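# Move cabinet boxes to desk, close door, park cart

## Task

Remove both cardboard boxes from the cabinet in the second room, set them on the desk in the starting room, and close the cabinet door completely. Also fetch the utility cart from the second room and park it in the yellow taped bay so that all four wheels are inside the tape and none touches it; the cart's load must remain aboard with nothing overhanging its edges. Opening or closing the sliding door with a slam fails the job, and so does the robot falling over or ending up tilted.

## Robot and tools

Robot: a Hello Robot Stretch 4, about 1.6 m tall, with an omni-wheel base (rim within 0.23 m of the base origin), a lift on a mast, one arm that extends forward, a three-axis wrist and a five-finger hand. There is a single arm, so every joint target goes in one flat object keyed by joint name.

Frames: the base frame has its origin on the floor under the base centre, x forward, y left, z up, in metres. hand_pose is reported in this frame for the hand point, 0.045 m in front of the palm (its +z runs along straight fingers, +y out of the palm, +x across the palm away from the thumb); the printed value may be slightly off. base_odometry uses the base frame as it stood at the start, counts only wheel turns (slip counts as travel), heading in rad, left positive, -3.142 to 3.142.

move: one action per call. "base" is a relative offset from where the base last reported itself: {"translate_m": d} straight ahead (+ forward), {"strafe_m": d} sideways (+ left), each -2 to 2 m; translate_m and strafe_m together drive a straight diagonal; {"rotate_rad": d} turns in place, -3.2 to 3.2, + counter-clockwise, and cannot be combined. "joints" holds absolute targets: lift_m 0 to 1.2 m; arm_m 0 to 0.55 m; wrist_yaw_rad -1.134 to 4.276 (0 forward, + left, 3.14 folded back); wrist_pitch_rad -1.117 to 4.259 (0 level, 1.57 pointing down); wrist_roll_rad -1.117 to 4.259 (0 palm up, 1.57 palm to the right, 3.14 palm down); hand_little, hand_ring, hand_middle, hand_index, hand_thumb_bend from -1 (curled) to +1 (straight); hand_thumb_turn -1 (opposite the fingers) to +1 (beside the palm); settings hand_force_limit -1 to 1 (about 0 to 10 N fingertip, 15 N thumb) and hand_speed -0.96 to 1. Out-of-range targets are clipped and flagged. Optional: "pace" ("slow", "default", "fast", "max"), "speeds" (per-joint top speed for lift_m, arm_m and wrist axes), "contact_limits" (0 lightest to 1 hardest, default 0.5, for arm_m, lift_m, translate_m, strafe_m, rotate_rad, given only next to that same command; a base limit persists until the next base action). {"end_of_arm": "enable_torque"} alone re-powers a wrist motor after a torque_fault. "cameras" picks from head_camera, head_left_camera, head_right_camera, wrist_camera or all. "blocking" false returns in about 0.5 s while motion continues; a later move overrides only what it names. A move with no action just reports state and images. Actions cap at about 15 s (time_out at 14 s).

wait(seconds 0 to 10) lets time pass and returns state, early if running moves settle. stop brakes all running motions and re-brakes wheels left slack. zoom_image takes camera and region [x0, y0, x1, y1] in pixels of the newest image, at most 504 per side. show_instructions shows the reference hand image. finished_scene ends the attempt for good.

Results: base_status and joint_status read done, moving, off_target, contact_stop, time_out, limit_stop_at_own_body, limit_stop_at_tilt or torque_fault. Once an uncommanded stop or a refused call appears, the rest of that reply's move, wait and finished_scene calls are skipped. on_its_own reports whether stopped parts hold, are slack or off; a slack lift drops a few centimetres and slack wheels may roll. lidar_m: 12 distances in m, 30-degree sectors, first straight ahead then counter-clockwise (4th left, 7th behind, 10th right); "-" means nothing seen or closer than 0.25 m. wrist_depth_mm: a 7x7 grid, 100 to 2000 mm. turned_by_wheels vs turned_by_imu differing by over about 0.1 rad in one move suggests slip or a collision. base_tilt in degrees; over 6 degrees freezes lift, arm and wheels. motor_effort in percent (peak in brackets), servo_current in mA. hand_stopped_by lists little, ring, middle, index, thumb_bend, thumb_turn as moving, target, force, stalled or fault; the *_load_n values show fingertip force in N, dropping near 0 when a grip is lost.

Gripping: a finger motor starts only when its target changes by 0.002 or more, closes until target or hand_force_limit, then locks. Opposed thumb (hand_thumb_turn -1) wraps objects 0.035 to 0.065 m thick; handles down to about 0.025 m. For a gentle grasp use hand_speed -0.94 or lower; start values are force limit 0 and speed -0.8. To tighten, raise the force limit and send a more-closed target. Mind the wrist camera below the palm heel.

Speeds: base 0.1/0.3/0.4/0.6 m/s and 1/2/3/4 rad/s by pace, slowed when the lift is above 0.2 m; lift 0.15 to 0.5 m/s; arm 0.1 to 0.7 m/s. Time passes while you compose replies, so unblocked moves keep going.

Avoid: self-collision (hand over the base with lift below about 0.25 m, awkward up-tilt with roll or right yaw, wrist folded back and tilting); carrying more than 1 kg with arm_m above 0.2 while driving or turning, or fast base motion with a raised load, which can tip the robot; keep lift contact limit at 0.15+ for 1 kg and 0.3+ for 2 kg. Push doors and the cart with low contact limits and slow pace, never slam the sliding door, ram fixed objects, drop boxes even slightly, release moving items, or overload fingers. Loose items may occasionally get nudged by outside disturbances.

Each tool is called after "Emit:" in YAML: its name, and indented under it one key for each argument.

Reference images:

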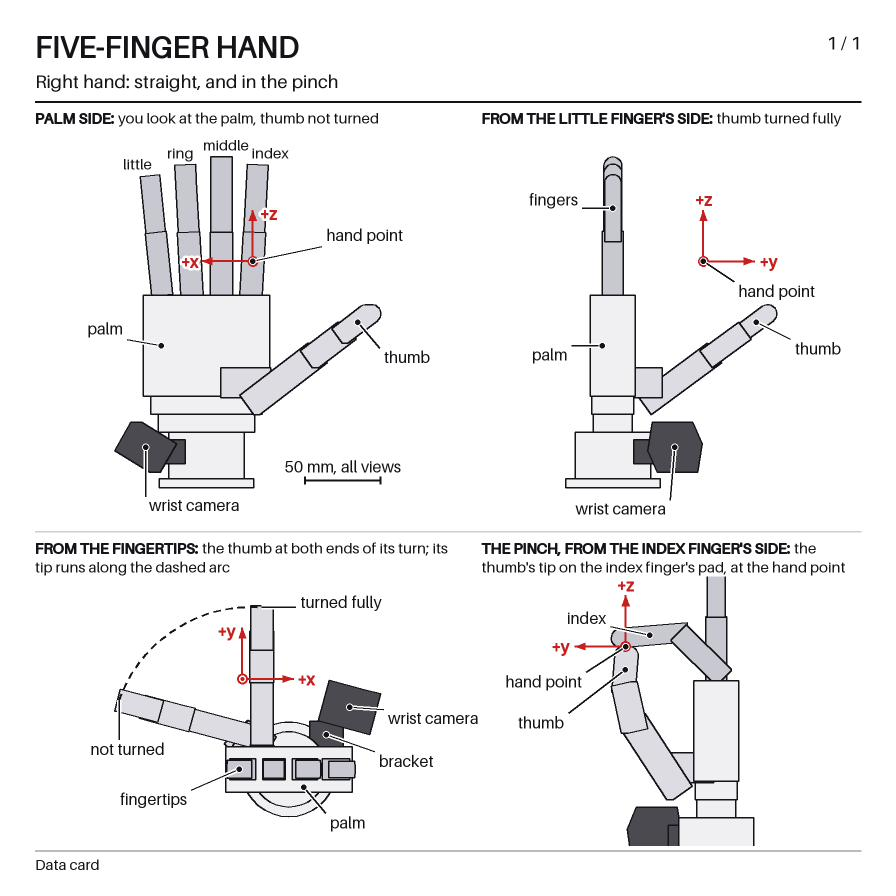

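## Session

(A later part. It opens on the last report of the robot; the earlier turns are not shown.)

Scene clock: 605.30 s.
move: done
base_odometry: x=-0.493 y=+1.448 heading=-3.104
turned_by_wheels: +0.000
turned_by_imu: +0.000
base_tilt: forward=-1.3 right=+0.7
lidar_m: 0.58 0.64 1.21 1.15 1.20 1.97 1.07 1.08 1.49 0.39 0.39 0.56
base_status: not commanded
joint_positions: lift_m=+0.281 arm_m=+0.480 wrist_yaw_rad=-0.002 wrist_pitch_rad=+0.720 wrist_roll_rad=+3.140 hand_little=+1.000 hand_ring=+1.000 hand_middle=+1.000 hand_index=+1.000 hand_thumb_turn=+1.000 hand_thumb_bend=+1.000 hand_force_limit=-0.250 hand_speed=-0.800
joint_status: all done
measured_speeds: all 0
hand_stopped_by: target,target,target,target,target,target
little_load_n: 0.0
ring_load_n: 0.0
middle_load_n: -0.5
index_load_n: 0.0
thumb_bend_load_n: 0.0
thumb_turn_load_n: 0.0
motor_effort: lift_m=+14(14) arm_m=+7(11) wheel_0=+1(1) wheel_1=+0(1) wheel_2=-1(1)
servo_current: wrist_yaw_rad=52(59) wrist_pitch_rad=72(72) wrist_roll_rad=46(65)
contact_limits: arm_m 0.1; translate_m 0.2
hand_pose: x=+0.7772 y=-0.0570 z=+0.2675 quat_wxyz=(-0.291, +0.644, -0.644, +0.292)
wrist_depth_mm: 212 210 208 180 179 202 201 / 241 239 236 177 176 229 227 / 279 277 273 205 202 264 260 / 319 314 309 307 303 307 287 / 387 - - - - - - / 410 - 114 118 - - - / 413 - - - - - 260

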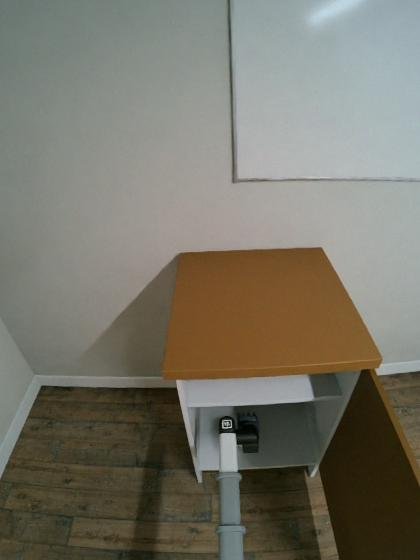

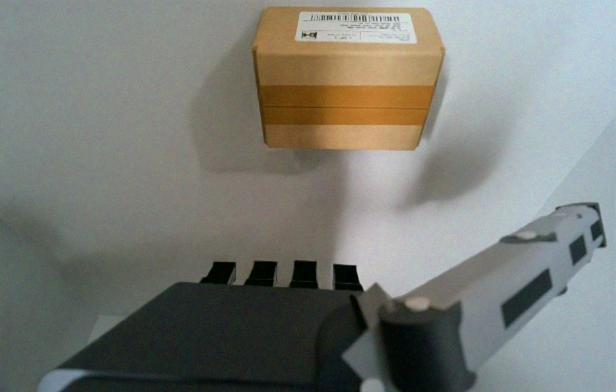

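Emit:
move:
  base: {"strafe_m": 0.014}
  joints: {"arm_m": 0.484, "hand_thumb_turn": -1}
  pace: "slow"

Emit:
move:
  joints: {"lift_m": 0.213}
  pace: "slow"
  contact_limits: {"lift_m": 0.1}
  cameras: ["wrist_camera"]

Scene clock: 611.90 s.
move: done
base_odometry: x=-0.492 y=+1.435 heading=-3.105
turned_by_wheels: +0.000
turned_by_imu: +0.000
base_tilt: forward=-1.3 right=+0.7
lidar_m: 0.58 1.25 1.19 1.13 1.19 1.96 1.07 1.08 1.50 0.42 0.41 0.55
base_status: done
joint_positions: lift_m=+0.281 arm_m=+0.484 wrist_yaw_rad=-0.002 wrist_pitch_rad=+0.720 wrist_roll_rad=+3.140 hand_little=+1.000 hand_ring=+1.000 hand_middle=+1.000 hand_index=+1.000 hand_thumb_turn=-1.000 hand_thumb_bend=+1.000 hand_force_limit=-0.250 hand_speed=-0.800
joint_status: all done
measured_speeds: all 0
hand_stopped_by: target,target,target,target,target,target
little_load_n: -0.5
ring_load_n: 0.0
middle_load_n: 0.0
index_load_n: 0.0
thumb_bend_load_n: -0.5
thumb_turn_load_n: 0.0
motor_effort: lift_m=+14(15) arm_m=+7(9) wheel_0=-3(5) wheel_1=-1(4) wheel_2=-1(6)
servo_current: wrist_yaw_rad=52(65) wrist_pitch_rad=72(78) wrist_roll_rad=59(65)
hand_pose: x=+0.7812 y=-0.0570 z=+0.2675 quat_wxyz=(-0.291, +0.644, -0.644, +0.292)
wrist_depth_mm: 211 211 204 178 177 202 200 / 241 239 225 173 219 229 227 / 278 277 272 205 - 263 254 / 319 314 309 309 - 306 274 / 404 - - - - 338 272 / 427 - 114 117 - 355 270 / 427 - - - - 330 267
pictures: none

Scene clock: 613.33 s.
move: done
base_odometry: x=-0.492 y=+1.435 heading=-3.105
turned_by_wheels: +0.000
turned_by_imu: +0.000
base_tilt: forward=-1.4 right=+0.7
lidar_m: 0.58 1.25 1.19 1.14 1.18 1.96 1.09 1.09 1.51 0.41 0.41 0.57
base_status: not commanded
joint_positions: lift_m=+0.214 arm_m=+0.484 wrist_yaw_rad=-0.002 wrist_pitch_rad=+0.720 wrist_roll_rad=+3.140 hand_little=+1.000 hand_ring=+1.000 hand_middle=+1.000 hand_index=+1.000 hand_thumb_turn=-1.000 hand_thumb_bend=+1.000 hand_force_limit=-0.250 hand_speed=-0.800
joint_status: all done
measured_speeds: all 0
hand_stopped_by: target,target,target,target,target,target
little_load_n: 0.0
ring_load_n: 0.0
middle_load_n: 0.0
index_load_n: 0.0
thumb_bend_load_n: 0.0
thumb_turn_load_n: 0.0
motor_effort: lift_m=+14(16) arm_m=+7(7) wheel_0=-3(3) wheel_1=-1(1) wheel_2=-1(1)
servo_current: wrist_yaw_rad=59(59) wrist_pitch_rad=52(78) wrist_roll_rad=46(46)
contact_limits: lift_m 0.1
hand_pose: x=+0.7812 y=-0.0570 z=+0.2004 quat_wxyz=(-0.291, +0.644, -0.644, +0.292)
wrist_depth_mm: 143 142 144 139 138 140 136 / 163 162 148 140 139 154 153 / 189 186 126 125 122 177 176 / 224 222 150 139 - 209 206 / 277 271 265 191 - 252 248 / - 310 114 117 - 314 268 / 430 - - - - 329 266

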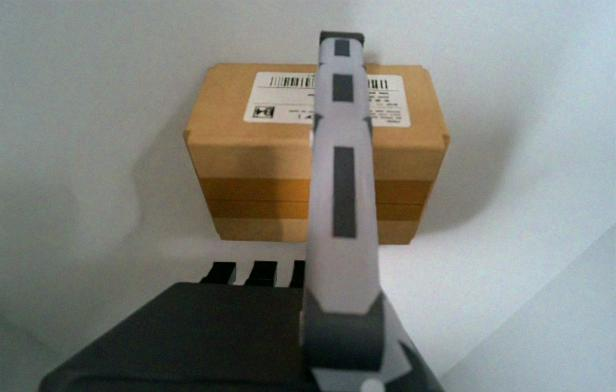

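Same geometry as the first box. I'll close the fingers and grip it.

Emit:
move:
  joints: {"arm_m": 0.491}
  pace: "slow"

Emit:
move:
  joints: {"hand_index": 0.0, "hand_middle": 0.0, "hand_ring": 0.0, "hand_speed": -0.94, "hand_force_limit": -0.6}
  cameras: ["wrist_camera"]

Emit:
move:
  joints: {"hand_index": -0.1, "hand_middle": -0.1, "hand_ring": -0.1, "hand_force_limit": -0.25}

Emit:
move:
  joints: {"lift_m": 0.3}
  pace: "slow"
  cameras: ["wrist_camera"]

Scene clock: 614.93 s.
move: done
base_odometry: x=-0.492 y=+1.435 heading=-3.105
turned_by_wheels: +0.000
turned_by_imu: +0.000
base_tilt: forward=-1.3 right=+0.7
lidar_m: 0.59 1.25 1.19 1.15 1.20 1.97 1.09 1.10 1.51 0.41 0.40 0.56
base_status: not commanded
joint_positions: lift_m=+0.214 arm_m=+0.491 wrist_yaw_rad=-0.002 wrist_pitch_rad=+0.720 wrist_roll_rad=+3.140 hand_little=+1.000 hand_ring=+1.000 hand_middle=+1.000 hand_index=+1.000 hand_thumb_turn=-1.000 hand_thumb_bend=+1.000 hand_force_limit=-0.250 hand_speed=-0.800
joint_status: all done
measured_speeds: all 0
hand_stopped_by: target,target,target,target,target,target
little_load_n: 0.0
ring_load_n: 0.0
middle_load_n: 0.0
index_load_n: -0.5
thumb_bend_load_n: 0.0
thumb_turn_load_n: 0.0
motor_effort: lift_m=+14(15) arm_m=+7(11) wheel_0=-3(3) wheel_1=-1(1) wheel_2=-1(1)
servo_current: wrist_yaw_rad=52(59) wrist_pitch_rad=59(65) wrist_roll_rad=39(59)
contact_limits: lift_m 0.1
hand_pose: x=+0.7882 y=-0.0570 z=+0.2004 quat_wxyz=(-0.291, +0.644, -0.644, +0.292)
wrist_depth_mm: 143 142 143 136 135 139 136 / 163 162 133 128 127 154 153 / 189 187 121 117 115 178 176 / 224 221 150 138 - 209 206 / 277 271 265 251 - 252 249 / - 314 114 116 - 314 268 / 430 - - - - 329 266
pictures: none

Scene clock: 620.83 s.
move: off_target
base_odometry: x=-0.492 y=+1.435 heading=-3.105
turned_by_wheels: +0.000
turned_by_imu: +0.000
base_tilt: forward=-1.3 right=+0.7
lidar_m: 0.58 1.24 1.19 1.13 1.18 1.97 1.07 1.09 1.51 0.39 0.39 0.57
base_status: not commanded
joint_positions: lift_m=+0.214 arm_m=+0.491 wrist_yaw_rad=-0.002 wrist_pitch_rad=+0.720 wrist_roll_rad=+3.140 hand_little=+1.000 hand_ring=+0.087 hand_middle=+0.104 hand_index=+0.064 hand_thumb_turn=-1.000 hand_thumb_bend=+1.000 hand_force_limit=-0.600 hand_speed=-0.940
joint_status: hand_ring off_target (ended at +0.087, target +0.000); hand_middle off_target (ended at +0.104, target +0.000); hand_index off_target (ended at +0.064, target +0.000); the others done
measured_speeds: all 0
hand_stopped_by: target,force,force,force,target,target
little_load_n: 0.0
ring_load_n: 2.5
middle_load_n: 1.5
index_load_n: 3.0
thumb_bend_load_n: 0.5
thumb_turn_load_n: 1.0
motor_effort: lift_m=+14(15) arm_m=+7(7) wheel_0=-3(3) wheel_1=-1(1) wheel_2=-1(1)
servo_current: wrist_yaw_rad=46(59) wrist_pitch_rad=52(72) wrist_roll_rad=26(59)
contact_limits: lift_m 0.1
hand_pose: x=+0.7882 y=-0.0570 z=+0.2004 quat_wxyz=(-0.291, +0.644, -0.644, +0.292)
wrist_depth_mm: 143 142 142 137 136 140 136 / 163 162 126 126 126 154 153 / 187 187 122 117 115 177 176 / 224 220 150 139 - 208 206 / 277 272 255 - - 253 248 / - 310 114 116 - 312 268 / 415 - - - - 329 265

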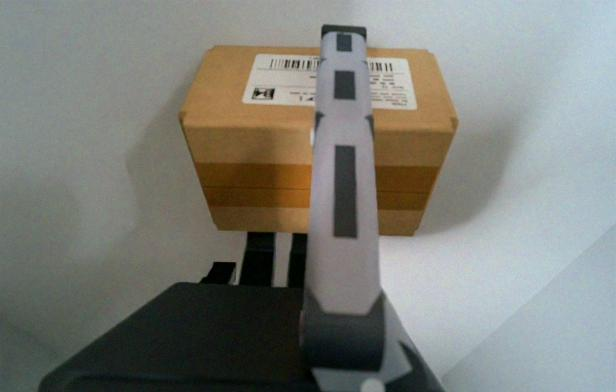

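Scene clock: 621.40 s.
move: off_target
base_odometry: x=-0.492 y=+1.435 heading=-3.105
turned_by_wheels: +0.000
turned_by_imu: +0.000
base_tilt: forward=-1.4 right=+0.7
lidar_m: 0.58 1.26 1.18 1.13 1.18 1.96 1.09 1.08 1.49 0.39 0.42 0.56
base_status: not commanded
joint_positions: lift_m=+0.214 arm_m=+0.491 wrist_yaw_rad=-0.002 wrist_pitch_rad=+0.720 wrist_roll_rad=+3.140 hand_little=+1.000 hand_ring=+0.071 hand_middle=+0.088 hand_index=+0.059 hand_thumb_turn=-1.000 hand_thumb_bend=+1.000 hand_force_limit=-0.250 hand_speed=-0.940
joint_status: hand_ring off_target (ended at +0.071, target -0.100); hand_middle off_target (ended at +0.088, target -0.100); hand_index off_target (ended at +0.059, target -0.100); the others done
measured_speeds: all 0
hand_stopped_by: target,force,force,force,target,target
little_load_n: 0.0
ring_load_n: 4.0
middle_load_n: 4.5
index_load_n: 3.5
thumb_bend_load_n: 0.5
thumb_turn_load_n: 2.5
motor_effort: lift_m=+14(14) arm_m=+7(7) wheel_0=-3(3) wheel_1=-1(1) wheel_2=-1(1)
servo_current: wrist_yaw_rad=52(59) wrist_pitch_rad=52(65) wrist_roll_rad=46(59)
contact_limits: lift_m 0.1
hand_pose: x=+0.7882 y=-0.0570 z=+0.2004 quat_wxyz=(-0.291, +0.644, -0.644, +0.292)
wrist_depth_mm: 143 141 141 139 135 140 136 / 163 162 126 126 126 154 153 / 189 187 122 117 115 177 176 / 224 221 150 138 - 209 206 / 277 271 254 163 - 252 249 / - 310 114 117 - 315 270 / 410 - - - - 330 266
pictures: none

Scene clock: 623.00 s.
move: done
base_odometry: x=-0.492 y=+1.435 heading=-3.105
turned_by_wheels: +0.000
turned_by_imu: +0.000
base_tilt: forward=-1.3 right=+0.6
lidar_m: 0.59 1.26 1.20 1.14 1.19 1.96 1.09 1.09 1.49 0.41 0.42 0.56
base_status: not commanded
joint_positions: lift_m=+0.299 arm_m=+0.491 wrist_yaw_rad=-0.002 wrist_pitch_rad=+0.720 wrist_roll_rad=+3.140 hand_little=+1.000 hand_ring=+0.071 hand_middle=+0.088 hand_index=+0.059 hand_thumb_turn=-1.000 hand_thumb_bend=+1.000 hand_force_limit=-0.250 hand_speed=-0.940
joint_status: all done
measured_speeds: all 0
hand_stopped_by: target,force,force,force,target,target
little_load_n: 0.0
ring_load_n: 4.5
middle_load_n: 4.0
index_load_n: 3.5
thumb_bend_load_n: 0.5
thumb_turn_load_n: 2.5
motor_effort: lift_m=+27(32) arm_m=+7(7) wheel_0=-3(3) wheel_1=-1(1) wheel_2=-1(1)
servo_current: wrist_yaw_rad=39(65) wrist_pitch_rad=33(72) wrist_roll_rad=39(59)
hand_pose: x=+0.7882 y=-0.0570 z=+0.2864 quat_wxyz=(-0.291, +0.644, -0.644, +0.292)
wrist_depth_mm: 232 229 221 220 213 221 220 / 264 258 126 126 126 248 247 / 301 301 122 117 115 285 276 / - - 139 138 - 322 273 / 407 - - 163 - 340 272 / 424 - 114 117 - 353 268 / 430 - - - - 330 267

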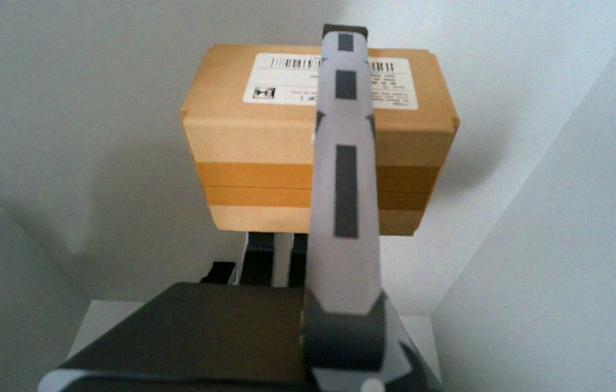

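Emit:
move:
  joints: {"arm_m": 0.1}
  pace: "slow"
  cameras: ["wrist_camera"]

Emit:
move:
  base: {"translate_m": -0.35, "strafe_m": 0.15}
  contact_limits: {"translate_m": 0.2}
  pace: "slow"

Emit:
move:
  base: {"translate_m": -0.8, "strafe_m": 0.57}
  joints: {"lift_m": 0.55}
  contact_limits: {"translate_m": 0.3}
  cameras: ["head_camera"]

Scene clock: 629.10 s.
move: done
base_odometry: x=-0.492 y=+1.435 heading=-3.105
turned_by_wheels: +0.000
turned_by_imu: +0.000
base_tilt: forward=-1.3 right=+0.8
lidar_m: 0.59 1.25 1.18 1.11 1.18 1.96 1.09 1.08 1.51 0.40 0.40 0.56
base_status: not commanded
joint_positions: lift_m=+0.299 arm_m=+0.100 wrist_yaw_rad=-0.002 wrist_pitch_rad=+0.720 wrist_roll_rad=+3.140 hand_little=+1.000 hand_ring=+0.071 hand_middle=+0.088 hand_index=+0.059 hand_thumb_turn=-1.000 hand_thumb_bend=+1.000 hand_force_limit=-0.250 hand_speed=-0.940
joint_status: all done
measured_speeds: all 0
hand_stopped_by: target,force,force,force,target,target
little_load_n: 0.0
ring_load_n: 4.0
middle_load_n: 4.0
index_load_n: 3.5
thumb_bend_load_n: 0.5
thumb_turn_load_n: 2.0
motor_effort: lift_m=+27(27) arm_m=-7(11) wheel_0=-3(3) wheel_1=-1(1) wheel_2=-1(1)
servo_current: wrist_yaw_rad=52(59) wrist_pitch_rad=46(72) wrist_roll_rad=33(59)
hand_pose: x=+0.3980 y=-0.0570 z=+0.2864 quat_wxyz=(-0.291, +0.644, -0.644, +0.292)
wrist_depth_mm: 404 399 389 384 373 387 384 / 459 452 126 126 126 427 433 / 530 525 122 117 115 496 496 / 580 535 150 139 - 585 580 / 421 - 196 163 - 707 699 / 430 - 114 117 - 798 891 / 433 - - - - - -

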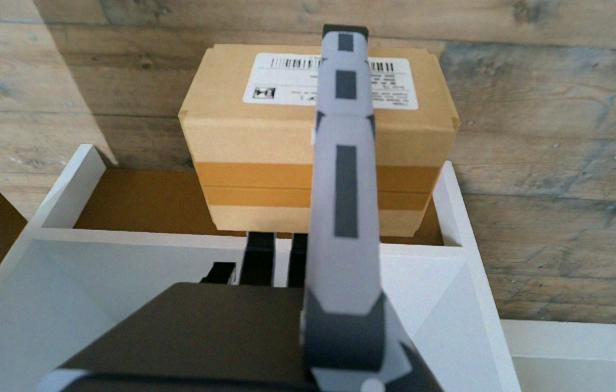

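Scene clock: 634.10 s.
move: done
base_odometry: x=-0.137 y=+1.297 heading=-3.105
turned_by_wheels: +0.000
turned_by_imu: +0.004
base_tilt: forward=-1.3 right=+0.8
lidar_m: 0.95 1.41 1.03 0.98 1.03 1.59 0.80 0.79 1.66 1.60 0.70 0.79
base_status: done
joint_positions: lift_m=+0.299 arm_m=+0.100 wrist_yaw_rad=-0.002 wrist_pitch_rad=+0.720 wrist_roll_rad=+3.140 hand_little=+1.000 hand_ring=+0.071 hand_middle=+0.088 hand_index=+0.059 hand_thumb_turn=-1.000 hand_thumb_bend=+1.000 hand_force_limit=-0.250 hand_speed=-0.940
joint_status: not commanded
measured_speeds: all 0
hand_stopped_by: target,force,force,force,target,target
little_load_n: 0.0
ring_load_n: 4.0
middle_load_n: 4.5
index_load_n: 3.5
thumb_bend_load_n: 0.0
thumb_turn_load_n: 2.5
motor_effort: lift_m=+27(27) arm_m=-7(7) wheel_0=+1(6) wheel_1=+0(4) wheel_2=+2(9)
servo_current: wrist_yaw_rad=46(59) wrist_pitch_rad=52(78) wrist_roll_rad=26(59)
contact_limits: translate_m 0.2
hand_pose: x=+0.3979 y=-0.0570 z=+0.2864 quat_wxyz=(-0.291, +0.644, -0.644, +0.292)
wrist_depth_mm: 402 399 392 382 375 384 377 / 462 455 126 126 126 427 433 / 535 525 122 117 115 500 496 / 627 621 150 139 - 585 580 / 768 759 715 163 - 707 707 / 768 788 114 117 - 904 891 / 615 - - - - - 1118
pictures: none

Scene clock: 638.77 s.
move: done
base_odometry: x=+0.684 y=+0.758 heading=-3.104
turned_by_wheels: +0.000
turned_by_imu: +0.003
base_tilt: forward=-1.4 right=+0.7
lidar_m: 1.69 0.66 0.73 2.55 0.62 0.63 1.38 1.44 0.67 0.61 2.27 1.68
base_status: done
joint_positions: lift_m=+0.550 arm_m=+0.100 wrist_yaw_rad=-0.002 wrist_pitch_rad=+0.720 wrist_roll_rad=+3.140 hand_little=+1.000 hand_ring=+0.071 hand_middle=+0.088 hand_index=+0.059 hand_thumb_turn=-1.000 hand_thumb_bend=+1.000 hand_force_limit=-0.250 hand_speed=-0.940
joint_status: all done
measured_speeds: all 0
hand_stopped_by: target,force,force,force,target,target
little_load_n: 0.0
ring_load_n: 4.5
middle_load_n: 4.5
index_load_n: 4.0
thumb_bend_load_n: 0.5
thumb_turn_load_n: 2.5
motor_effort: lift_m=+26(33) arm_m=-7(7) wheel_0=+1(9) wheel_1=+0(3) wheel_2=-1(12)
servo_current: wrist_yaw_rad=59(65) wrist_pitch_rad=46(78) wrist_roll_rad=26(59)
contact_limits: translate_m 0.3
hand_pose: x=+0.3979 y=-0.0570 z=+0.5365 quat_wxyz=(-0.291, +0.644, -0.644, +0.292)
wrist_depth_mm: 654 647 634 621 603 627 621 / 750 741 126 126 126 691 699 / 866 854 122 117 115 820 715 / 1025 1008 150 139 - 931 - / 1281 1255 1182 163 - 1008 - / 1464 1499 114 117 - - - / 1308 - - - - - -

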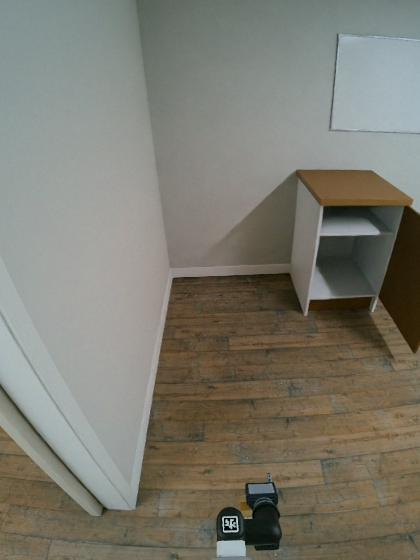

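Emit:
move:
  base: {"rotate_rad": 1.594}

Emit:
move:
  base: {"translate_m": 1.52}
  contact_limits: {"translate_m": 0.3}

Emit:
move:
  base: {"rotate_rad": -1.594}
  joints: {"lift_m": 1.02}
  cameras: ["head_camera"]

Scene clock: 641.83 s.
move: done
base_odometry: x=+0.684 y=+0.758 heading=-1.510
turned_by_wheels: +1.594
turned_by_imu: +1.571
base_tilt: forward=-1.4 right=+0.8
lidar_m: 2.55 0.63 0.62 1.37 1.44 0.65 0.59 2.30 1.70 1.57 0.65 0.70
base_status: done
joint_positions: lift_m=+0.550 arm_m=+0.100 wrist_yaw_rad=-0.001 wrist_pitch_rad=+0.720 wrist_roll_rad=+3.140 hand_little=+1.000 hand_ring=+0.071 hand_middle=+0.088 hand_index=+0.059 hand_thumb_turn=-1.000 hand_thumb_bend=+1.000 hand_force_limit=-0.250 hand_speed=-0.940
joint_status: not commanded
measured_speeds: all 0
hand_stopped_by: target,force,force,force,target,target
little_load_n: 0.0
ring_load_n: 4.0
middle_load_n: 4.5
index_load_n: 3.5
thumb_bend_load_n: 0.5
thumb_turn_load_n: 2.5
motor_effort: lift_m=+26(27) arm_m=-7(7) wheel_0=-1(7) wheel_1=+1(7) wheel_2=+1(11)
servo_current: wrist_yaw_rad=52(59) wrist_pitch_rad=72(85) wrist_roll_rad=33(59)
hand_pose: x=+0.3980 y=-0.0568 z=+0.5365 quat_wxyz=(-0.291, +0.644, -0.644, +0.292)
wrist_depth_mm: 585 654 634 621 615 627 621 / 544 750 126 126 126 683 691 / 866 854 122 117 115 820 798 / 1042 991 145 138 - 946 946 / 1308 1229 1182 163 - 1138 1138 / 1618 1537 114 116 - 1397 1397 / - - - - - - 1808
pictures: none

Scene clock: 648.40 s.
move: done
base_odometry: x=+0.776 y=-0.760 heading=-1.510
turned_by_wheels: +0.000
turned_by_imu: -0.007
base_tilt: forward=-1.2 right=+0.6
lidar_m: 1.04 1.09 1.40 1.32 1.35 1.02 2.12 1.02 1.29 1.59 1.49 1.10
base_status: done
joint_positions: lift_m=+0.550 arm_m=+0.100 wrist_yaw_rad=-0.001 wrist_pitch_rad=+0.720 wrist_roll_rad=+3.140 hand_little=+1.000 hand_ring=+0.071 hand_middle=+0.088 hand_index=+0.059 hand_thumb_turn=-1.000 hand_thumb_bend=+1.000 hand_force_limit=-0.250 hand_speed=-0.940
joint_status: not commanded
measured_speeds: all 0
hand_stopped_by: target,force,force,force,target,target
little_load_n: 0.0
ring_load_n: 4.5
middle_load_n: 4.0
index_load_n: 4.0
thumb_bend_load_n: 0.5
thumb_turn_load_n: 2.5
motor_effort: lift_m=+26(26) arm_m=-7(7) wheel_0=+0(6) wheel_1=+0(6) wheel_2=+1(15)
servo_current: wrist_yaw_rad=39(59) wrist_pitch_rad=65(72) wrist_roll_rad=33(65)
contact_limits: translate_m 0.3
hand_pose: x=+0.3979 y=-0.0568 z=+0.5365 quat_wxyz=(-0.291, +0.644, -0.644, +0.292)
wrist_depth_mm: 661 654 634 627 603 627 621 / 750 715 126 126 126 691 691 / 866 854 122 117 115 831 820 / 946 991 140 138 - 931 931 / - - - 163 - - - / - - 114 116 - - - / - - - - - - -
pictures: none

Scene clock: 651.23 s.
move: done
base_odometry: x=+0.776 y=-0.760 heading=-3.104
turned_by_wheels: -1.594
turned_by_imu: -1.569
base_tilt: forward=-1.5 right=+0.8
lidar_m: 1.56 1.51 1.10 1.03 1.09 1.40 1.33 1.38 1.04 2.15 0.97 1.22
base_status: done
joint_positions: lift_m=+1.019 arm_m=+0.100 wrist_yaw_rad=-0.001 wrist_pitch_rad=+0.720 wrist_roll_rad=+3.140 hand_little=+1.000 hand_ring=+0.071 hand_middle=+0.088 hand_index=+0.059 hand_thumb_turn=-1.000 hand_thumb_bend=+1.000 hand_force_limit=-0.250 hand_speed=-0.940
joint_status: all done
measured_speeds: all 0
hand_stopped_by: target,force,force,force,target,target
little_load_n: 0.0
ring_load_n: 4.0
middle_load_n: 4.0
index_load_n: 3.5
thumb_bend_load_n: 0.5
thumb_turn_load_n: 2.5
motor_effort: lift_m=+27(32) arm_m=-7(7) wheel_0=+1(7) wheel_1=-1(7) wheel_2=+2(10)
servo_current: wrist_yaw_rad=52(59) wrist_pitch_rad=65(65) wrist_roll_rad=20(65)
hand_pose: x=+0.3980 y=-0.0568 z=+1.0064 quat_wxyz=(-0.291, +0.644, -0.644, +0.292)
wrist_depth_mm: 1042 1138 1118 1060 1060 1078 1060 / 1060 1281 126 126 126 1182 1205 / 1060 1430 122 117 115 1366 1366 / 1078 1576 150 139 - 1618 1576 / 1078 1863 - 168 - 1863 - / 1098 - 114 116 - - - / 1060 - - - - - -

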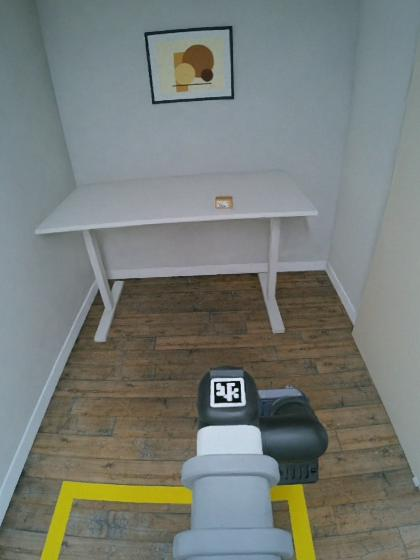

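Emit:
move:
  base: {"translate_m": 1.1, "strafe_m": 0.28}
  contact_limits: {"translate_m": 0.2}
  pace: "slow"
  cameras: ["head_camera", "wrist_camera"]

Scene clock: 664.60 s.
move: done
base_odometry: x=-0.313 y=-1.081 heading=-3.104
turned_by_wheels: +0.000
turned_by_imu: -0.005
base_tilt: forward=-1.3 right=+0.8
lidar_m: 0.45 0.48 0.63 0.76 0.82 1.12 2.44 1.97 1.20 1.14 0.70 0.52
base_status: done
joint_positions: lift_m=+1.019 arm_m=+0.100 wrist_yaw_rad=-0.001 wrist_pitch_rad=+0.720 wrist_roll_rad=+3.140 hand_little=+1.000 hand_ring=+0.071 hand_middle=+0.088 hand_index=+0.059 hand_thumb_turn=-1.000 hand_thumb_bend=+1.000 hand_force_limit=-0.250 hand_speed=-0.940
joint_status: not commanded
measured_speeds: all 0
hand_stopped_by: target,force,force,force,target,target
little_load_n: 0.0
ring_load_n: 4.0
middle_load_n: 4.5
index_load_n: 4.0
thumb_bend_load_n: 0.5
thumb_turn_load_n: 2.5
motor_effort: lift_m=+27(27) arm_m=-7(7) wheel_0=+0(5) wheel_1=+1(5) wheel_2=+0(10)
servo_current: wrist_yaw_rad=52(59) wrist_pitch_rad=46(85) wrist_roll_rad=39(65)
contact_limits: translate_m 0.2
hand_pose: x=+0.3980 y=-0.0568 z=+1.0064 quat_wxyz=(-0.291, +0.644, -0.644, +0.292)
wrist_depth_mm: 1118 1118 1098 1060 1042 1060 1060 / 1255 1182 126 126 126 1182 1078 / 303 300 122 117 115 285 917 / 340 334 150 138 - 315 310 / 334 355 382 163 - 377 373 / - - 114 116 - - - / - - - - - - -

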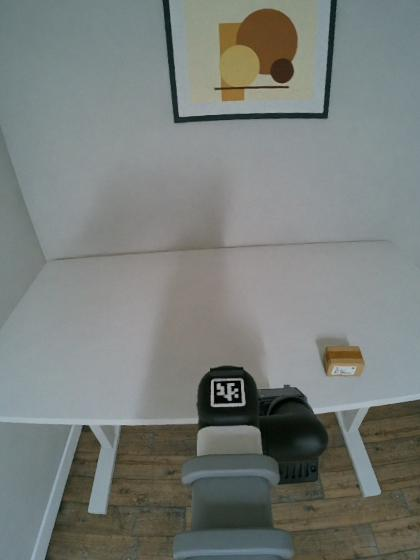

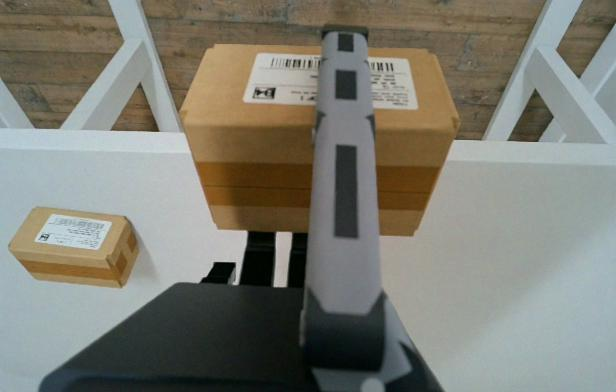

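Emit:
move:
  joints: {"arm_m": 0.3}
  pace: "slow"

Emit:
move:
  joints: {"lift_m": 0.954}
  pace: "slow"
  contact_limits: {"lift_m": 0.0}
  cameras: ["wrist_camera"]

Emit:
move:
  joints: {"lift_m": 0.949}
  speeds: {"lift_m": 0.02}
  contact_limits: {"lift_m": 0.0}

Emit:
move:
  joints: {"lift_m": 0.947}
  speeds: {"lift_m": 0.02}
  contact_limits: {"lift_m": 0.0}

Scene clock: 668.60 s.
move: done
base_odometry: x=-0.313 y=-1.081 heading=-3.104
turned_by_wheels: +0.000
turned_by_imu: +0.000
base_tilt: forward=-1.2 right=+0.7
lidar_m: 0.44 0.49 0.65 0.77 0.81 1.12 2.44 1.97 1.20 1.13 0.70 0.51
base_status: not commanded
joint_positions: lift_m=+1.019 arm_m=+0.300 wrist_yaw_rad=-0.001 wrist_pitch_rad=+0.720 wrist_roll_rad=+3.140 hand_little=+1.000 hand_ring=+0.071 hand_middle=+0.088 hand_index=+0.059 hand_thumb_turn=-1.000 hand_thumb_bend=+1.000 hand_force_limit=-0.250 hand_speed=-0.940
joint_status: all done
measured_speeds: all 0
hand_stopped_by: target,force,force,force,target,target
little_load_n: 0.0
ring_load_n: 4.0
middle_load_n: 4.5
index_load_n: 4.0
thumb_bend_load_n: 0.0
thumb_turn_load_n: 2.5
motor_effort: lift_m=+27(27) arm_m=+7(11) wheel_0=+0(1) wheel_1=+1(2) wheel_2=+0(0)
servo_current: wrist_yaw_rad=59(59) wrist_pitch_rad=33(78) wrist_roll_rad=39(59)
contact_limits: translate_m 0.2
hand_pose: x=+0.5972 y=-0.0568 z=+1.0064 quat_wxyz=(-0.291, +0.644, -0.644, +0.292)
wrist_depth_mm: 216 214 208 204 202 204 204 / 234 242 126 126 126 226 229 / 285 281 122 117 115 265 263 / 340 330 150 139 - 312 309 / 399 389 382 163 - 377 375 / - - 114 116 - - - / - - - - - - -
pictures: none

Scene clock: 670.03 s.
move: done
base_odometry: x=-0.313 y=-1.081 heading=-3.104
turned_by_wheels: +0.000
turned_by_imu: +0.000
base_tilt: forward=-1.3 right=+0.6
lidar_m: 0.46 0.48 0.64 0.78 0.81 1.10 2.43 1.97 1.19 1.12 0.71 0.51
base_status: not commanded
joint_positions: lift_m=+0.954 arm_m=+0.300 wrist_yaw_rad=-0.001 wrist_pitch_rad=+0.720 wrist_roll_rad=+3.140 hand_little=+1.000 hand_ring=+0.071 hand_middle=+0.088 hand_index=+0.059 hand_thumb_turn=-1.000 hand_thumb_bend=+1.000 hand_force_limit=-0.250 hand_speed=-0.940
joint_status: all done
measured_speeds: all 0
hand_stopped_by: target,force,force,force,target,target
little_load_n: 0.0
ring_load_n: 4.5
middle_load_n: 4.5
index_load_n: 4.0
thumb_bend_load_n: 0.5
thumb_turn_load_n: 2.5
motor_effort: lift_m=+15(25) arm_m=+7(7) wheel_0=+0(0) wheel_1=+1(1) wheel_2=+0(0)
servo_current: wrist_yaw_rad=46(59) wrist_pitch_rad=46(65) wrist_roll_rad=26(52)
contact_limits: lift_m 0; translate_m 0.2
hand_pose: x=+0.5972 y=-0.0568 z=+0.9414 quat_wxyz=(-0.291, +0.644, -0.644, +0.292)
wrist_depth_mm: 149 147 144 141 141 142 141 / 170 167 126 126 126 156 163 / 196 199 122 117 115 188 181 / 234 230 150 138 - 216 213 / 286 281 266 163 - 260 258 / 370 343 114 117 - 329 324 / - - - - - - 407

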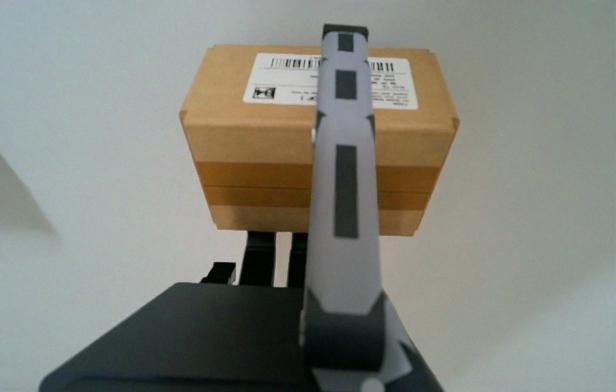

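Scene clock: 670.63 s.
move: done
base_odometry: x=-0.313 y=-1.081 heading=-3.104
turned_by_wheels: +0.000
turned_by_imu: +0.000
base_tilt: forward=-1.2 right=+0.8
lidar_m: 0.46 0.48 0.64 0.79 0.81 1.10 2.44 1.97 1.21 1.14 0.70 0.51
base_status: not commanded
joint_positions: lift_m=+0.949 arm_m=+0.300 wrist_yaw_rad=-0.001 wrist_pitch_rad=+0.720 wrist_roll_rad=+3.140 hand_little=+1.000 hand_ring=+0.071 hand_middle=+0.088 hand_index=+0.059 hand_thumb_turn=-1.000 hand_thumb_bend=+1.000 hand_force_limit=-0.250 hand_speed=-0.940
joint_status: all done
measured_speeds: all 0
hand_stopped_by: target,force,force,force,target,target
little_load_n: 0.0
ring_load_n: 4.0
middle_load_n: 4.5
index_load_n: 3.5
thumb_bend_load_n: 0.5
thumb_turn_load_n: 2.5
motor_effort: lift_m=+15(15) arm_m=+7(7) wheel_0=+0(0) wheel_1=+1(1) wheel_2=+0(0)
servo_current: wrist_yaw_rad=46(52) wrist_pitch_rad=39(72) wrist_roll_rad=39(46)
contact_limits: lift_m 0; translate_m 0.2
hand_pose: x=+0.5972 y=-0.0568 z=+0.9364 quat_wxyz=(-0.291, +0.644, -0.644, +0.292)
wrist_depth_mm: 145 143 141 137 138 140 139 / 164 166 126 126 126 154 158 / 191 187 122 117 115 178 176 / 225 222 150 138 - 215 206 / 276 272 257 163 - 251 249 / 359 334 114 117 - 317 312 / - - - - - - 375
pictures: none

Scene clock: 671.07 s.
move: done
base_odometry: x=-0.313 y=-1.081 heading=-3.104
turned_by_wheels: +0.000
turned_by_imu: +0.000
base_tilt: forward=-1.3 right=+0.8
lidar_m: 0.46 0.46 0.64 0.78 0.82 1.11 2.43 1.97 1.19 1.15 0.72 0.51
base_status: not commanded
joint_positions: lift_m=+0.948 arm_m=+0.300 wrist_yaw_rad=-0.001 wrist_pitch_rad=+0.720 wrist_roll_rad=+3.140 hand_little=+1.000 hand_ring=+0.071 hand_middle=+0.088 hand_index=+0.059 hand_thumb_turn=-1.000 hand_thumb_bend=+1.000 hand_force_limit=-0.250 hand_speed=-0.940
joint_status: all done
measured_speeds: all 0
hand_stopped_by: target,force,force,force,target,target
little_load_n: 0.0
ring_load_n: 4.0
middle_load_n: 4.0
index_load_n: 3.5
thumb_bend_load_n: 0.5
thumb_turn_load_n: 2.0
motor_effort: lift_m=+13(15) arm_m=+7(7) wheel_0=+0(1) wheel_1=+1(1) wheel_2=+0(0)
servo_current: wrist_yaw_rad=52(59) wrist_pitch_rad=52(65) wrist_roll_rad=26(46)
contact_limits: lift_m 0; translate_m 0.2
hand_pose: x=+0.5972 y=-0.0568 z=+0.9345 quat_wxyz=(-0.291, +0.644, -0.644, +0.292)
wrist_depth_mm: 143 142 141 137 135 139 138 / 163 164 126 126 126 154 157 / 190 187 122 117 115 177 175 / 224 220 149 138 - 214 206 / 276 273 256 162 - 252 250 / 359 332 114 116 - 317 315 / - - - - - - 392
pictures: none

Emit:
move:
  joints: {"lift_m": 0.9455}
  speeds: {"lift_m": 0.02}
  contact_limits: {"lift_m": 0.0}
  cameras: ["wrist_camera"]

Scene clock: 671.97 s.
move: done
base_odometry: x=-0.313 y=-1.081 heading=-3.104
turned_by_wheels: +0.000
turned_by_imu: +0.000
base_tilt: forward=-1.5 right=+0.7
lidar_m: 0.47 0.48 0.65 0.77 0.81 1.09 2.44 1.96 1.19 1.13 0.71 0.52
base_status: not commanded
joint_positions: lift_m=+0.946 arm_m=+0.300 wrist_yaw_rad=-0.001 wrist_pitch_rad=+0.720 wrist_roll_rad=+3.140 hand_little=+1.000 hand_ring=+0.071 hand_middle=+0.088 hand_index=+0.059 hand_thumb_turn=-1.000 hand_thumb_bend=+1.000 hand_force_limit=-0.250 hand_speed=-0.940
joint_status: all done
measured_speeds: all 0
hand_stopped_by: target,force,force,force,target,target
little_load_n: 0.0
ring_load_n: 3.5
middle_load_n: 3.5
index_load_n: 3.0
thumb_bend_load_n: 0.5
thumb_turn_load_n: 2.5
motor_effort: lift_m=+11(15) arm_m=+7(7) wheel_0=+0(0) wheel_1=+1(1) wheel_2=+0(0)
servo_current: wrist_yaw_rad=46(52) wrist_pitch_rad=46(59) wrist_roll_rad=13(52)
contact_limits: lift_m 0; translate_m 0.2
hand_pose: x=+0.5972 y=-0.0568 z=+0.9332 quat_wxyz=(-0.291, +0.644, -0.644, +0.292)
wrist_depth_mm: 143 141 140 136 135 139 138 / 162 161 126 126 126 154 157 / 190 186 121 116 114 177 175 / 223 220 150 138 - 215 206 / 277 271 256 163 - 252 251 / 362 332 114 116 - 320 317 / - - - - - - 399

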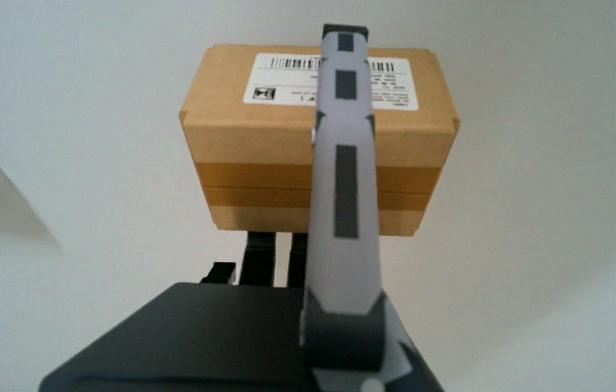

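Emit:
move:
  joints: {"hand_index": 0.3, "hand_middle": 0.3, "hand_ring": 0.3}

Emit:
move:
  joints: {"hand_index": 1, "hand_middle": 1, "hand_ring": 1, "hand_speed": -0.8}

Emit:
move:
  joints: {"arm_m": 0.292}
  pace: "slow"

Emit:
move:
  joints: {"lift_m": 1.05}
  pace: "slow"

Emit:
move:
  base: {"translate_m": -0.35}
  joints: {"arm_m": 0.05}
  cameras: ["head_camera", "wrist_camera"]

Scene clock: 674.63 s.
move: done
base_odometry: x=-0.313 y=-1.081 heading=-3.104
turned_by_wheels: +0.000
turned_by_imu: +0.000
base_tilt: forward=-1.5 right=+0.7
lidar_m: 0.45 0.48 0.63 0.77 0.80 1.09 2.44 1.97 1.19 1.13 0.71 0.51
base_status: not commanded
joint_positions: lift_m=+0.946 arm_m=+0.300 wrist_yaw_rad=-0.001 wrist_pitch_rad=+0.720 wrist_roll_rad=+3.140 hand_little=+1.000 hand_ring=+0.300 hand_middle=+0.298 hand_index=+0.300 hand_thumb_turn=-1.000 hand_thumb_bend=+1.000 hand_force_limit=-0.250 hand_speed=-0.940
joint_status: all done
measured_speeds: all 0
hand_stopped_by: target,target,target,target,target,target
little_load_n: 0.0
ring_load_n: 0.0
middle_load_n: -5.0
index_load_n: 0.0
thumb_bend_load_n: 0.0
thumb_turn_load_n: 0.0
motor_effort: lift_m=+13(13) arm_m=+7(7) wheel_0=+0(1) wheel_1=+1(1) wheel_2=+0(1)
servo_current: wrist_yaw_rad=46(59) wrist_pitch_rad=26(78) wrist_roll_rad=46(65)
contact_limits: lift_m 0; translate_m 0.2
hand_pose: x=+0.5972 y=-0.0568 z=+0.9331 quat_wxyz=(-0.291, +0.644, -0.644, +0.292)
wrist_depth_mm: 143 141 140 136 135 140 138 / 162 164 134 129 129 153 156 / 189 186 121 117 116 171 175 / 224 220 149 138 130 214 206 / 277 270 256 - - 252 249 / 362 332 114 116 - 320 315 / - - - - - - 397
pictures: none

Scene clock: 676.37 s.
move: done
base_odometry: x=-0.313 y=-1.081 heading=-3.104
turned_by_wheels: +0.000
turned_by_imu: +0.000
base_tilt: forward=-1.5 right=+0.7
lidar_m: 0.48 0.48 0.63 0.77 0.82 1.13 2.44 1.98 1.19 1.12 0.69 0.51
base_status: not commanded
joint_positions: lift_m=+0.946 arm_m=+0.300 wrist_yaw_rad=-0.001 wrist_pitch_rad=+0.720 wrist_roll_rad=+3.140 hand_little=+1.000 hand_ring=+1.000 hand_middle=+1.000 hand_index=+1.000 hand_thumb_turn=-1.000 hand_thumb_bend=+1.000 hand_force_limit=-0.250 hand_speed=-0.800
joint_status: all done
measured_speeds: all 0
hand_stopped_by: target,target,target,target,target,target
little_load_n: 0.0
ring_load_n: 0.0
middle_load_n: 0.0
index_load_n: 0.0
thumb_bend_load_n: 0.0
thumb_turn_load_n: 0.0
motor_effort: lift_m=+14(14) arm_m=+7(7) wheel_0=+0(0) wheel_1=+1(1) wheel_2=+0(1)
servo_current: wrist_yaw_rad=46(59) wrist_pitch_rad=59(72) wrist_roll_rad=33(65)
contact_limits: lift_m 0; translate_m 0.2
hand_pose: x=+0.5973 y=-0.0568 z=+0.9330 quat_wxyz=(-0.291, +0.644, -0.644, +0.292)
wrist_depth_mm: 140 139 138 134 133 134 - / 160 158 135 126 130 151 151 / 185 182 119 117 115 164 173 / 220 217 141 134 131 204 202 / 272 266 258 218 - 247 244 / 353 324 114 117 - 310 306 / - - - - - - 392
pictures: none

Scene clock: 677.23 s.
move: done
base_odometry: x=-0.313 y=-1.081 heading=-3.104
turned_by_wheels: +0.000
turned_by_imu: +0.000
base_tilt: forward=-1.3 right=+0.6
lidar_m: 0.46 0.47 0.62 0.77 0.81 1.12 2.45 1.96 1.21 1.14 0.70 0.50
base_status: not commanded
joint_positions: lift_m=+0.946 arm_m=+0.292 wrist_yaw_rad=-0.001 wrist_pitch_rad=+0.720 wrist_roll_rad=+3.140 hand_little=+1.000 hand_ring=+1.000 hand_middle=+1.000 hand_index=+1.000 hand_thumb_turn=-1.000 hand_thumb_bend=+1.000 hand_force_limit=-0.250 hand_speed=-0.800
joint_status: all done
measured_speeds: all 0
hand_stopped_by: target,target,target,target,target,target
little_load_n: 0.0
ring_load_n: 0.0
middle_load_n: 0.0
index_load_n: 0.0
thumb_bend_load_n: 0.0
thumb_turn_load_n: 0.0
motor_effort: lift_m=+14(14) arm_m=-7(9) wheel_0=+0(0) wheel_1=+1(1) wheel_2=+0(0)
servo_current: wrist_yaw_rad=46(59) wrist_pitch_rad=52(59) wrist_roll_rad=33(65)
contact_limits: lift_m 0; translate_m 0.2
hand_pose: x=+0.5900 y=-0.0568 z=+0.9330 quat_wxyz=(-0.291, +0.644, -0.644, +0.292)
wrist_depth_mm: 140 139 138 134 133 138 - / 160 158 148 142 137 152 150 / 185 183 122 - 119 169 172 / 220 216 140 135 127 206 202 / 272 267 259 191 - 248 243 / 353 325 114 116 - 314 309 / - - - - - - 392
pictures: none

Scene clock: 678.97 s.
move: done
base_odometry: x=-0.313 y=-1.081 heading=-3.104
turned_by_wheels: +0.000
turned_by_imu: +0.000
base_tilt: forward=-1.4 right=+0.8
lidar_m: 0.45 0.48 0.64 0.77 0.81 1.11 2.42 1.97 1.20 1.13 0.71 0.52
base_status: not commanded
joint_positions: lift_m=+1.049 arm_m=+0.292 wrist_yaw_rad=-0.001 wrist_pitch_rad=+0.720 wrist_roll_rad=+3.140 hand_little=+1.000 hand_ring=+1.000 hand_middle=+1.000 hand_index=+1.000 hand_thumb_turn=-1.000 hand_thumb_bend=+1.000 hand_force_limit=-0.250 hand_speed=-0.800
joint_status: all done
measured_speeds: all 0
hand_stopped_by: target,target,target,target,target,target
little_load_n: 0.0
ring_load_n: 0.0
middle_load_n: 0.0
index_load_n: 0.0
thumb_bend_load_n: 0.0
thumb_turn_load_n: 0.0
motor_effort: lift_m=+27(30) arm_m=-7(7) wheel_0=+0(0) wheel_1=+1(2) wheel_2=+0(0)
servo_current: wrist_yaw_rad=52(59) wrist_pitch_rad=59(72) wrist_roll_rad=52(59)
contact_limits: translate_m 0.2
hand_pose: x=+0.5900 y=-0.0568 z=+1.0364 quat_wxyz=(-0.291, +0.644, -0.644, +0.292)
wrist_depth_mm: 235 243 237 189 193 236 234 / 239 277 273 221 260 266 264 / 325 320 319 314 - 306 303 / 387 379 373 373 - 357 353 / - - 211 - - 415 410 / - - 114 116 - - - / - - - - - - -
pictures: none

Scene clock: 681.63 s.
move: done
base_odometry: x=+0.037 y=-1.068 heading=-3.104
turned_by_wheels: +0.000
turned_by_imu: +0.001
base_tilt: forward=-1.3 right=+0.7
lidar_m: 0.79 0.85 0.81 0.77 0.81 1.12 2.07 1.78 1.72 1.11 1.19 0.85
base_status: done
joint_positions: lift_m=+1.050 arm_m=+0.050 wrist_yaw_rad=-0.001 wrist_pitch_rad=+0.720 wrist_roll_rad=+3.140 hand_little=+1.000 hand_ring=+1.000 hand_middle=+1.000 hand_index=+1.000 hand_thumb_turn=-1.000 hand_thumb_bend=+1.000 hand_force_limit=-0.250 hand_speed=-0.800
joint_status: all done
measured_speeds: all 0
hand_stopped_by: target,target,target,target,target,target
little_load_n: 0.5
ring_load_n: 0.0
middle_load_n: 0.0
index_load_n: -0.5
thumb_bend_load_n: 0.0
thumb_turn_load_n: 0.0
motor_effort: lift_m=+26(27) arm_m=-7(10) wheel_0=+1(6) wheel_1=+0(6) wheel_2=-1(11)
servo_current: wrist_yaw_rad=46(59) wrist_pitch_rad=46(65) wrist_roll_rad=26(52)
hand_pose: x=+0.3479 y=-0.0568 z=+1.0365 quat_wxyz=(-0.291, +0.644, -0.644, +0.292)
wrist_depth_mm: 1182 1160 1138 1098 1098 1098 1118 / 1308 1308 1281 1255 - 1255 1205 / 1430 1499 1464 1464 - 1366 - / 1661 1708 1661 1661 - 1618 - / 1537 1138 - - - - - / - - 114 116 - - - / - - - - - - -

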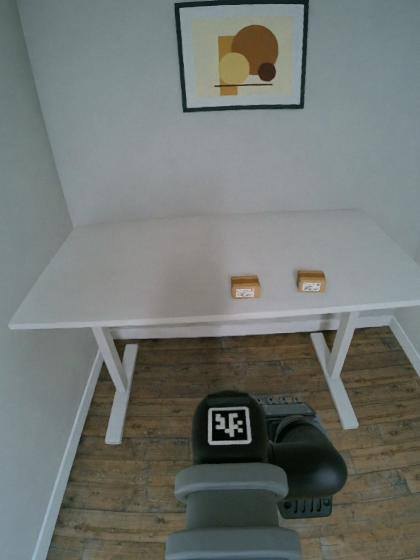

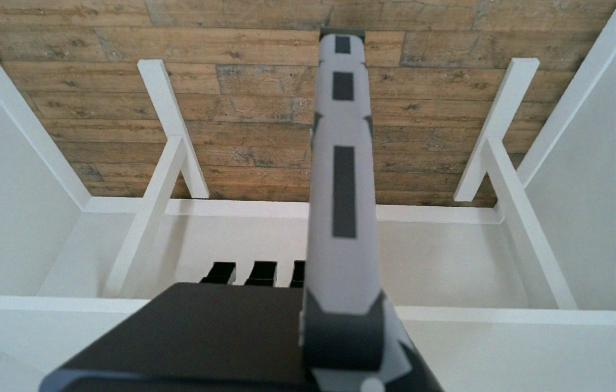

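Emit:
move:
  base: {"translate_m": -0.725, "strafe_m": -0.2645}
  joints: {"lift_m": 0.5, "arm_m": 0.05, "hand_thumb_turn": 1}
  contact_limits: {"translate_m": 0.3}

Emit:
move:
  base: {"rotate_rad": -1.597}
  cameras: ["head_camera", "head_right_camera"]

Emit:
zoom_image:
  camera: "head_camera"
  region: [160, 120, 340, 320]

Scene clock: 688.10 s.
move: done
base_odometry: x=+0.751 y=-0.776 heading=-3.104
turned_by_wheels: +0.000
turned_by_imu: +0.004
base_tilt: forward=-1.4 right=+0.7
lidar_m: 1.53 1.51 1.08 1.02 1.08 1.43 1.34 1.39 1.07 2.15 0.97 1.27
base_status: done
joint_positions: lift_m=+0.500 arm_m=+0.050 wrist_yaw_rad=-0.001 wrist_pitch_rad=+0.720 wrist_roll_rad=+3.140 hand_little=+1.000 hand_ring=+1.000 hand_middle=+1.000 hand_index=+1.000 hand_thumb_turn=+1.000 hand_thumb_bend=+1.000 hand_force_limit=-0.250 hand_speed=-0.800
joint_status: all done
measured_speeds: all 0
hand_stopped_by: target,target,target,target,target,target
little_load_n: 0.0
ring_load_n: 0.0
middle_load_n: 0.0
index_load_n: 0.0
thumb_bend_load_n: 0.0
thumb_turn_load_n: 0.0
motor_effort: lift_m=+15(24) arm_m=-7(10) wheel_0=-1(4) wheel_1=+1(9) wheel_2=+1(13)
servo_current: wrist_yaw_rad=59(59) wrist_pitch_rad=26(72) wrist_roll_rad=20(59)
contact_limits: translate_m 0.3
hand_pose: x=+0.3479 y=-0.0568 z=+0.4874 quat_wxyz=(-0.291, +0.644, -0.644, +0.292)
wrist_depth_mm: 609 603 585 591 580 574 574 / 691 691 691 683 683 699 676 / 798 798 778 768 750 750 750 / 960 946 931 917 891 878 854 / 1060 1160 1078 1078 1098 1025 - / 1118 1308 114 127 - - - / 1078 - - - - - -
pictures: none

Scene clock: 690.20 s.
move: done
base_odometry: x=+0.751 y=-0.776 heading=+1.582
turned_by_wheels: -1.597
turned_by_imu: -1.574
base_tilt: forward=-1.4 right=+0.7
lidar_m: 2.11 0.97 1.24 1.54 1.52 1.09 1.02 1.06 1.44 1.36 1.42 1.04
base_status: done
joint_positions: lift_m=+0.500 arm_m=+0.050 wrist_yaw_rad=-0.001 wrist_pitch_rad=+0.720 wrist_roll_rad=+3.140 hand_little=+1.000 hand_ring=+1.000 hand_middle=+1.000 hand_index=+1.000 hand_thumb_turn=+1.000 hand_thumb_bend=+1.000 hand_force_limit=-0.250 hand_speed=-0.800
joint_status: not commanded
measured_speeds: all 0
hand_stopped_by: target,target,target,target,target,target
little_load_n: 0.0
ring_load_n: -0.5
middle_load_n: 0.0
index_load_n: 0.0
thumb_bend_load_n: 0.0
thumb_turn_load_n: -0.5
motor_effort: lift_m=+15(15) arm_m=-7(7) wheel_0=+2(6) wheel_1=-1(8) wheel_2=-1(10)
servo_current: wrist_yaw_rad=39(59) wrist_pitch_rad=52(78) wrist_roll_rad=33(52)
hand_pose: x=+0.3479 y=-0.0568 z=+0.4874 quat_wxyz=(-0.291, +0.644, -0.644, +0.292)
wrist_depth_mm: 603 603 603 585 585 585 580 / 691 691 683 668 661 661 647 / 788 788 778 768 759 768 741 / 917 904 931 904 891 891 842 / - - 1078 1042 1098 1025 - / - - 114 127 - - - / - - - - - - -

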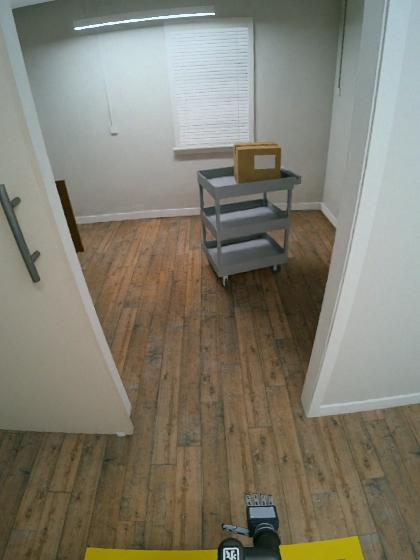

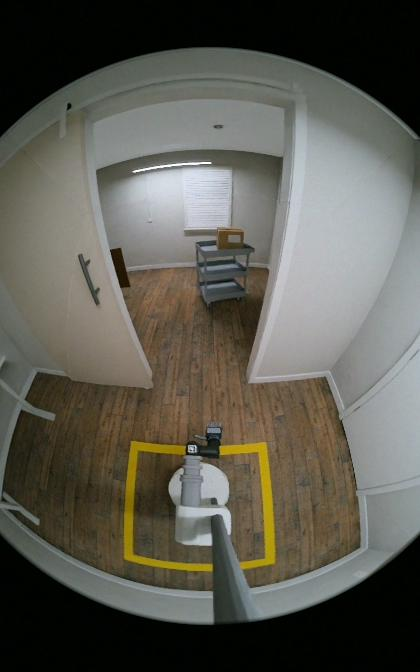

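Scaled by 2.520 from the camera's image (finer frame: 1200x1600).

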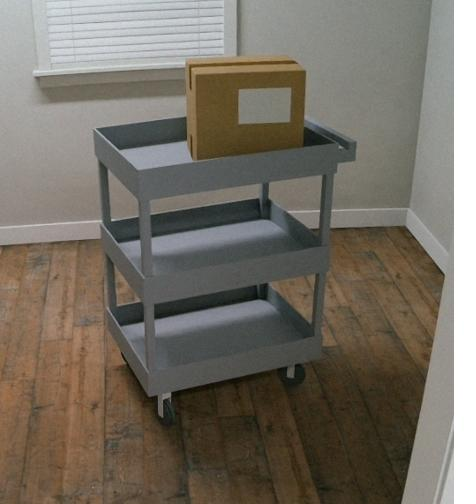

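Emit:
move:
  base: {"translate_m": 1.5, "strafe_m": 0.07}
  contact_limits: {"translate_m": 0.3}

Emit:
move:
  base: {"rotate_rad": 1.597}
  joints: {"wrist_pitch_rad": 0, "wrist_roll_rad": 1.571}
  cameras: ["head_camera", "head_right_camera"]

Scene clock: 705.53 s.
move: done
base_odometry: x=+0.664 y=+0.723 heading=+1.582
turned_by_wheels: +0.000
turned_by_imu: -0.008
base_tilt: forward=-1.4 right=+0.8
lidar_m: 0.64 2.27 1.68 1.81 0.62 0.67 2.54 0.71 0.62 1.39 1.44 0.69
base_status: done
joint_positions: lift_m=+0.500 arm_m=+0.050 wrist_yaw_rad=-0.001 wrist_pitch_rad=+0.720 wrist_roll_rad=+3.140 hand_little=+1.000 hand_ring=+1.000 hand_middle=+1.000 hand_index=+1.000 hand_thumb_turn=+1.000 hand_thumb_bend=+1.000 hand_force_limit=-0.250 hand_speed=-0.800
joint_status: not commanded
measured_speeds: all 0
hand_stopped_by: target,target,target,target,target,target
little_load_n: 0.0
ring_load_n: 0.0
middle_load_n: 0.0
index_load_n: 0.0
thumb_bend_load_n: 0.0
thumb_turn_load_n: -0.5
motor_effort: lift_m=+15(15) arm_m=-7(7) wheel_0=+0(5) wheel_1=-2(6) wheel_2=+1(16)
servo_current: wrist_yaw_rad=52(59) wrist_pitch_rad=52(72) wrist_roll_rad=33(65)
contact_limits: translate_m 0.3
hand_pose: x=+0.3479 y=-0.0568 z=+0.4874 quat_wxyz=(-0.291, +0.644, -0.644, +0.292)
wrist_depth_mm: 615 603 597 597 580 574 574 / 683 676 676 668 661 647 647 / 809 788 778 741 759 750 750 / 931 - - - 904 866 842 / 1118 - - - 1060 1025 - / 1499 1464 114 118 - - - / 500 - - - - - -
pictures: none

Scene clock: 707.70 s.
move: done
base_odometry: x=+0.664 y=+0.723 heading=-3.105
turned_by_wheels: +1.597
turned_by_imu: +1.573
base_tilt: forward=-1.2 right=+0.7
lidar_m: 1.67 0.62 0.67 2.53 0.68 0.60 1.40 1.46 0.71 0.65 2.29 1.69
base_status: done
joint_positions: lift_m=+0.500 arm_m=+0.050 wrist_yaw_rad=-0.001 wrist_pitch_rad=+0.011 wrist_roll_rad=+1.575 hand_little=+1.000 hand_ring=+1.000 hand_middle=+1.000 hand_index=+1.000 hand_thumb_turn=+1.000 hand_thumb_bend=+1.000 hand_force_limit=-0.250 hand_speed=-0.800
joint_status: all done
measured_speeds: all 0
hand_stopped_by: target,target,target,target,target,target
little_load_n: 0.0
ring_load_n: 0.0
middle_load_n: 0.0
index_load_n: 0.0
thumb_bend_load_n: 0.0
thumb_turn_load_n: 0.0
motor_effort: lift_m=+15(15) arm_m=-6(7) wheel_0=-2(7) wheel_1=-1(7) wheel_2=-2(10)
servo_current: wrist_yaw_rad=46(59) wrist_pitch_rad=59(215) wrist_roll_rad=46(130)
hand_pose: x=+0.4422 y=-0.1476 z=+0.6451 quat_wxyz=(-0.001, +0.711, -0.002, +0.703)
wrist_depth_mm: - - - - - 1366 946 / - - - - - 1336 931 / - - - - - 1281 931 / - - - - - 1308 917 / - - - - - 1366 - / - - 114 118 - - - / - - - - - - -

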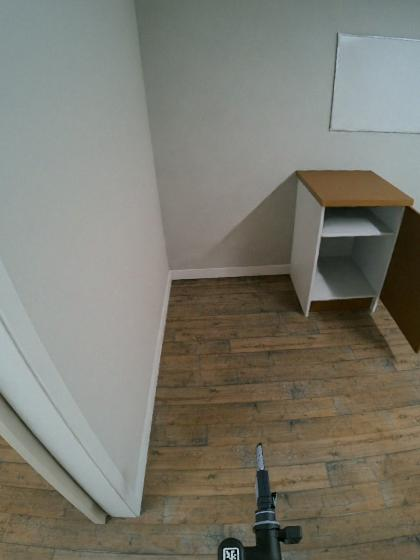

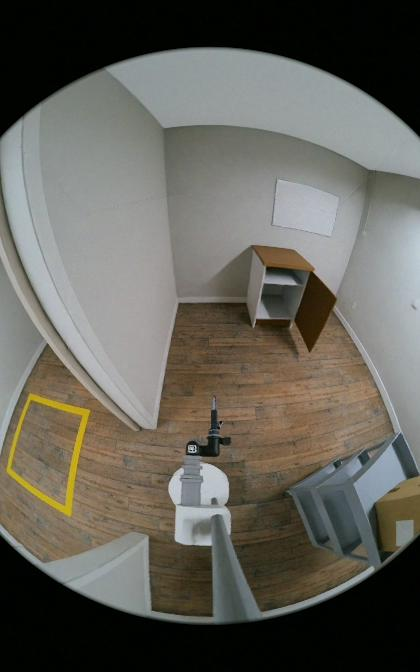

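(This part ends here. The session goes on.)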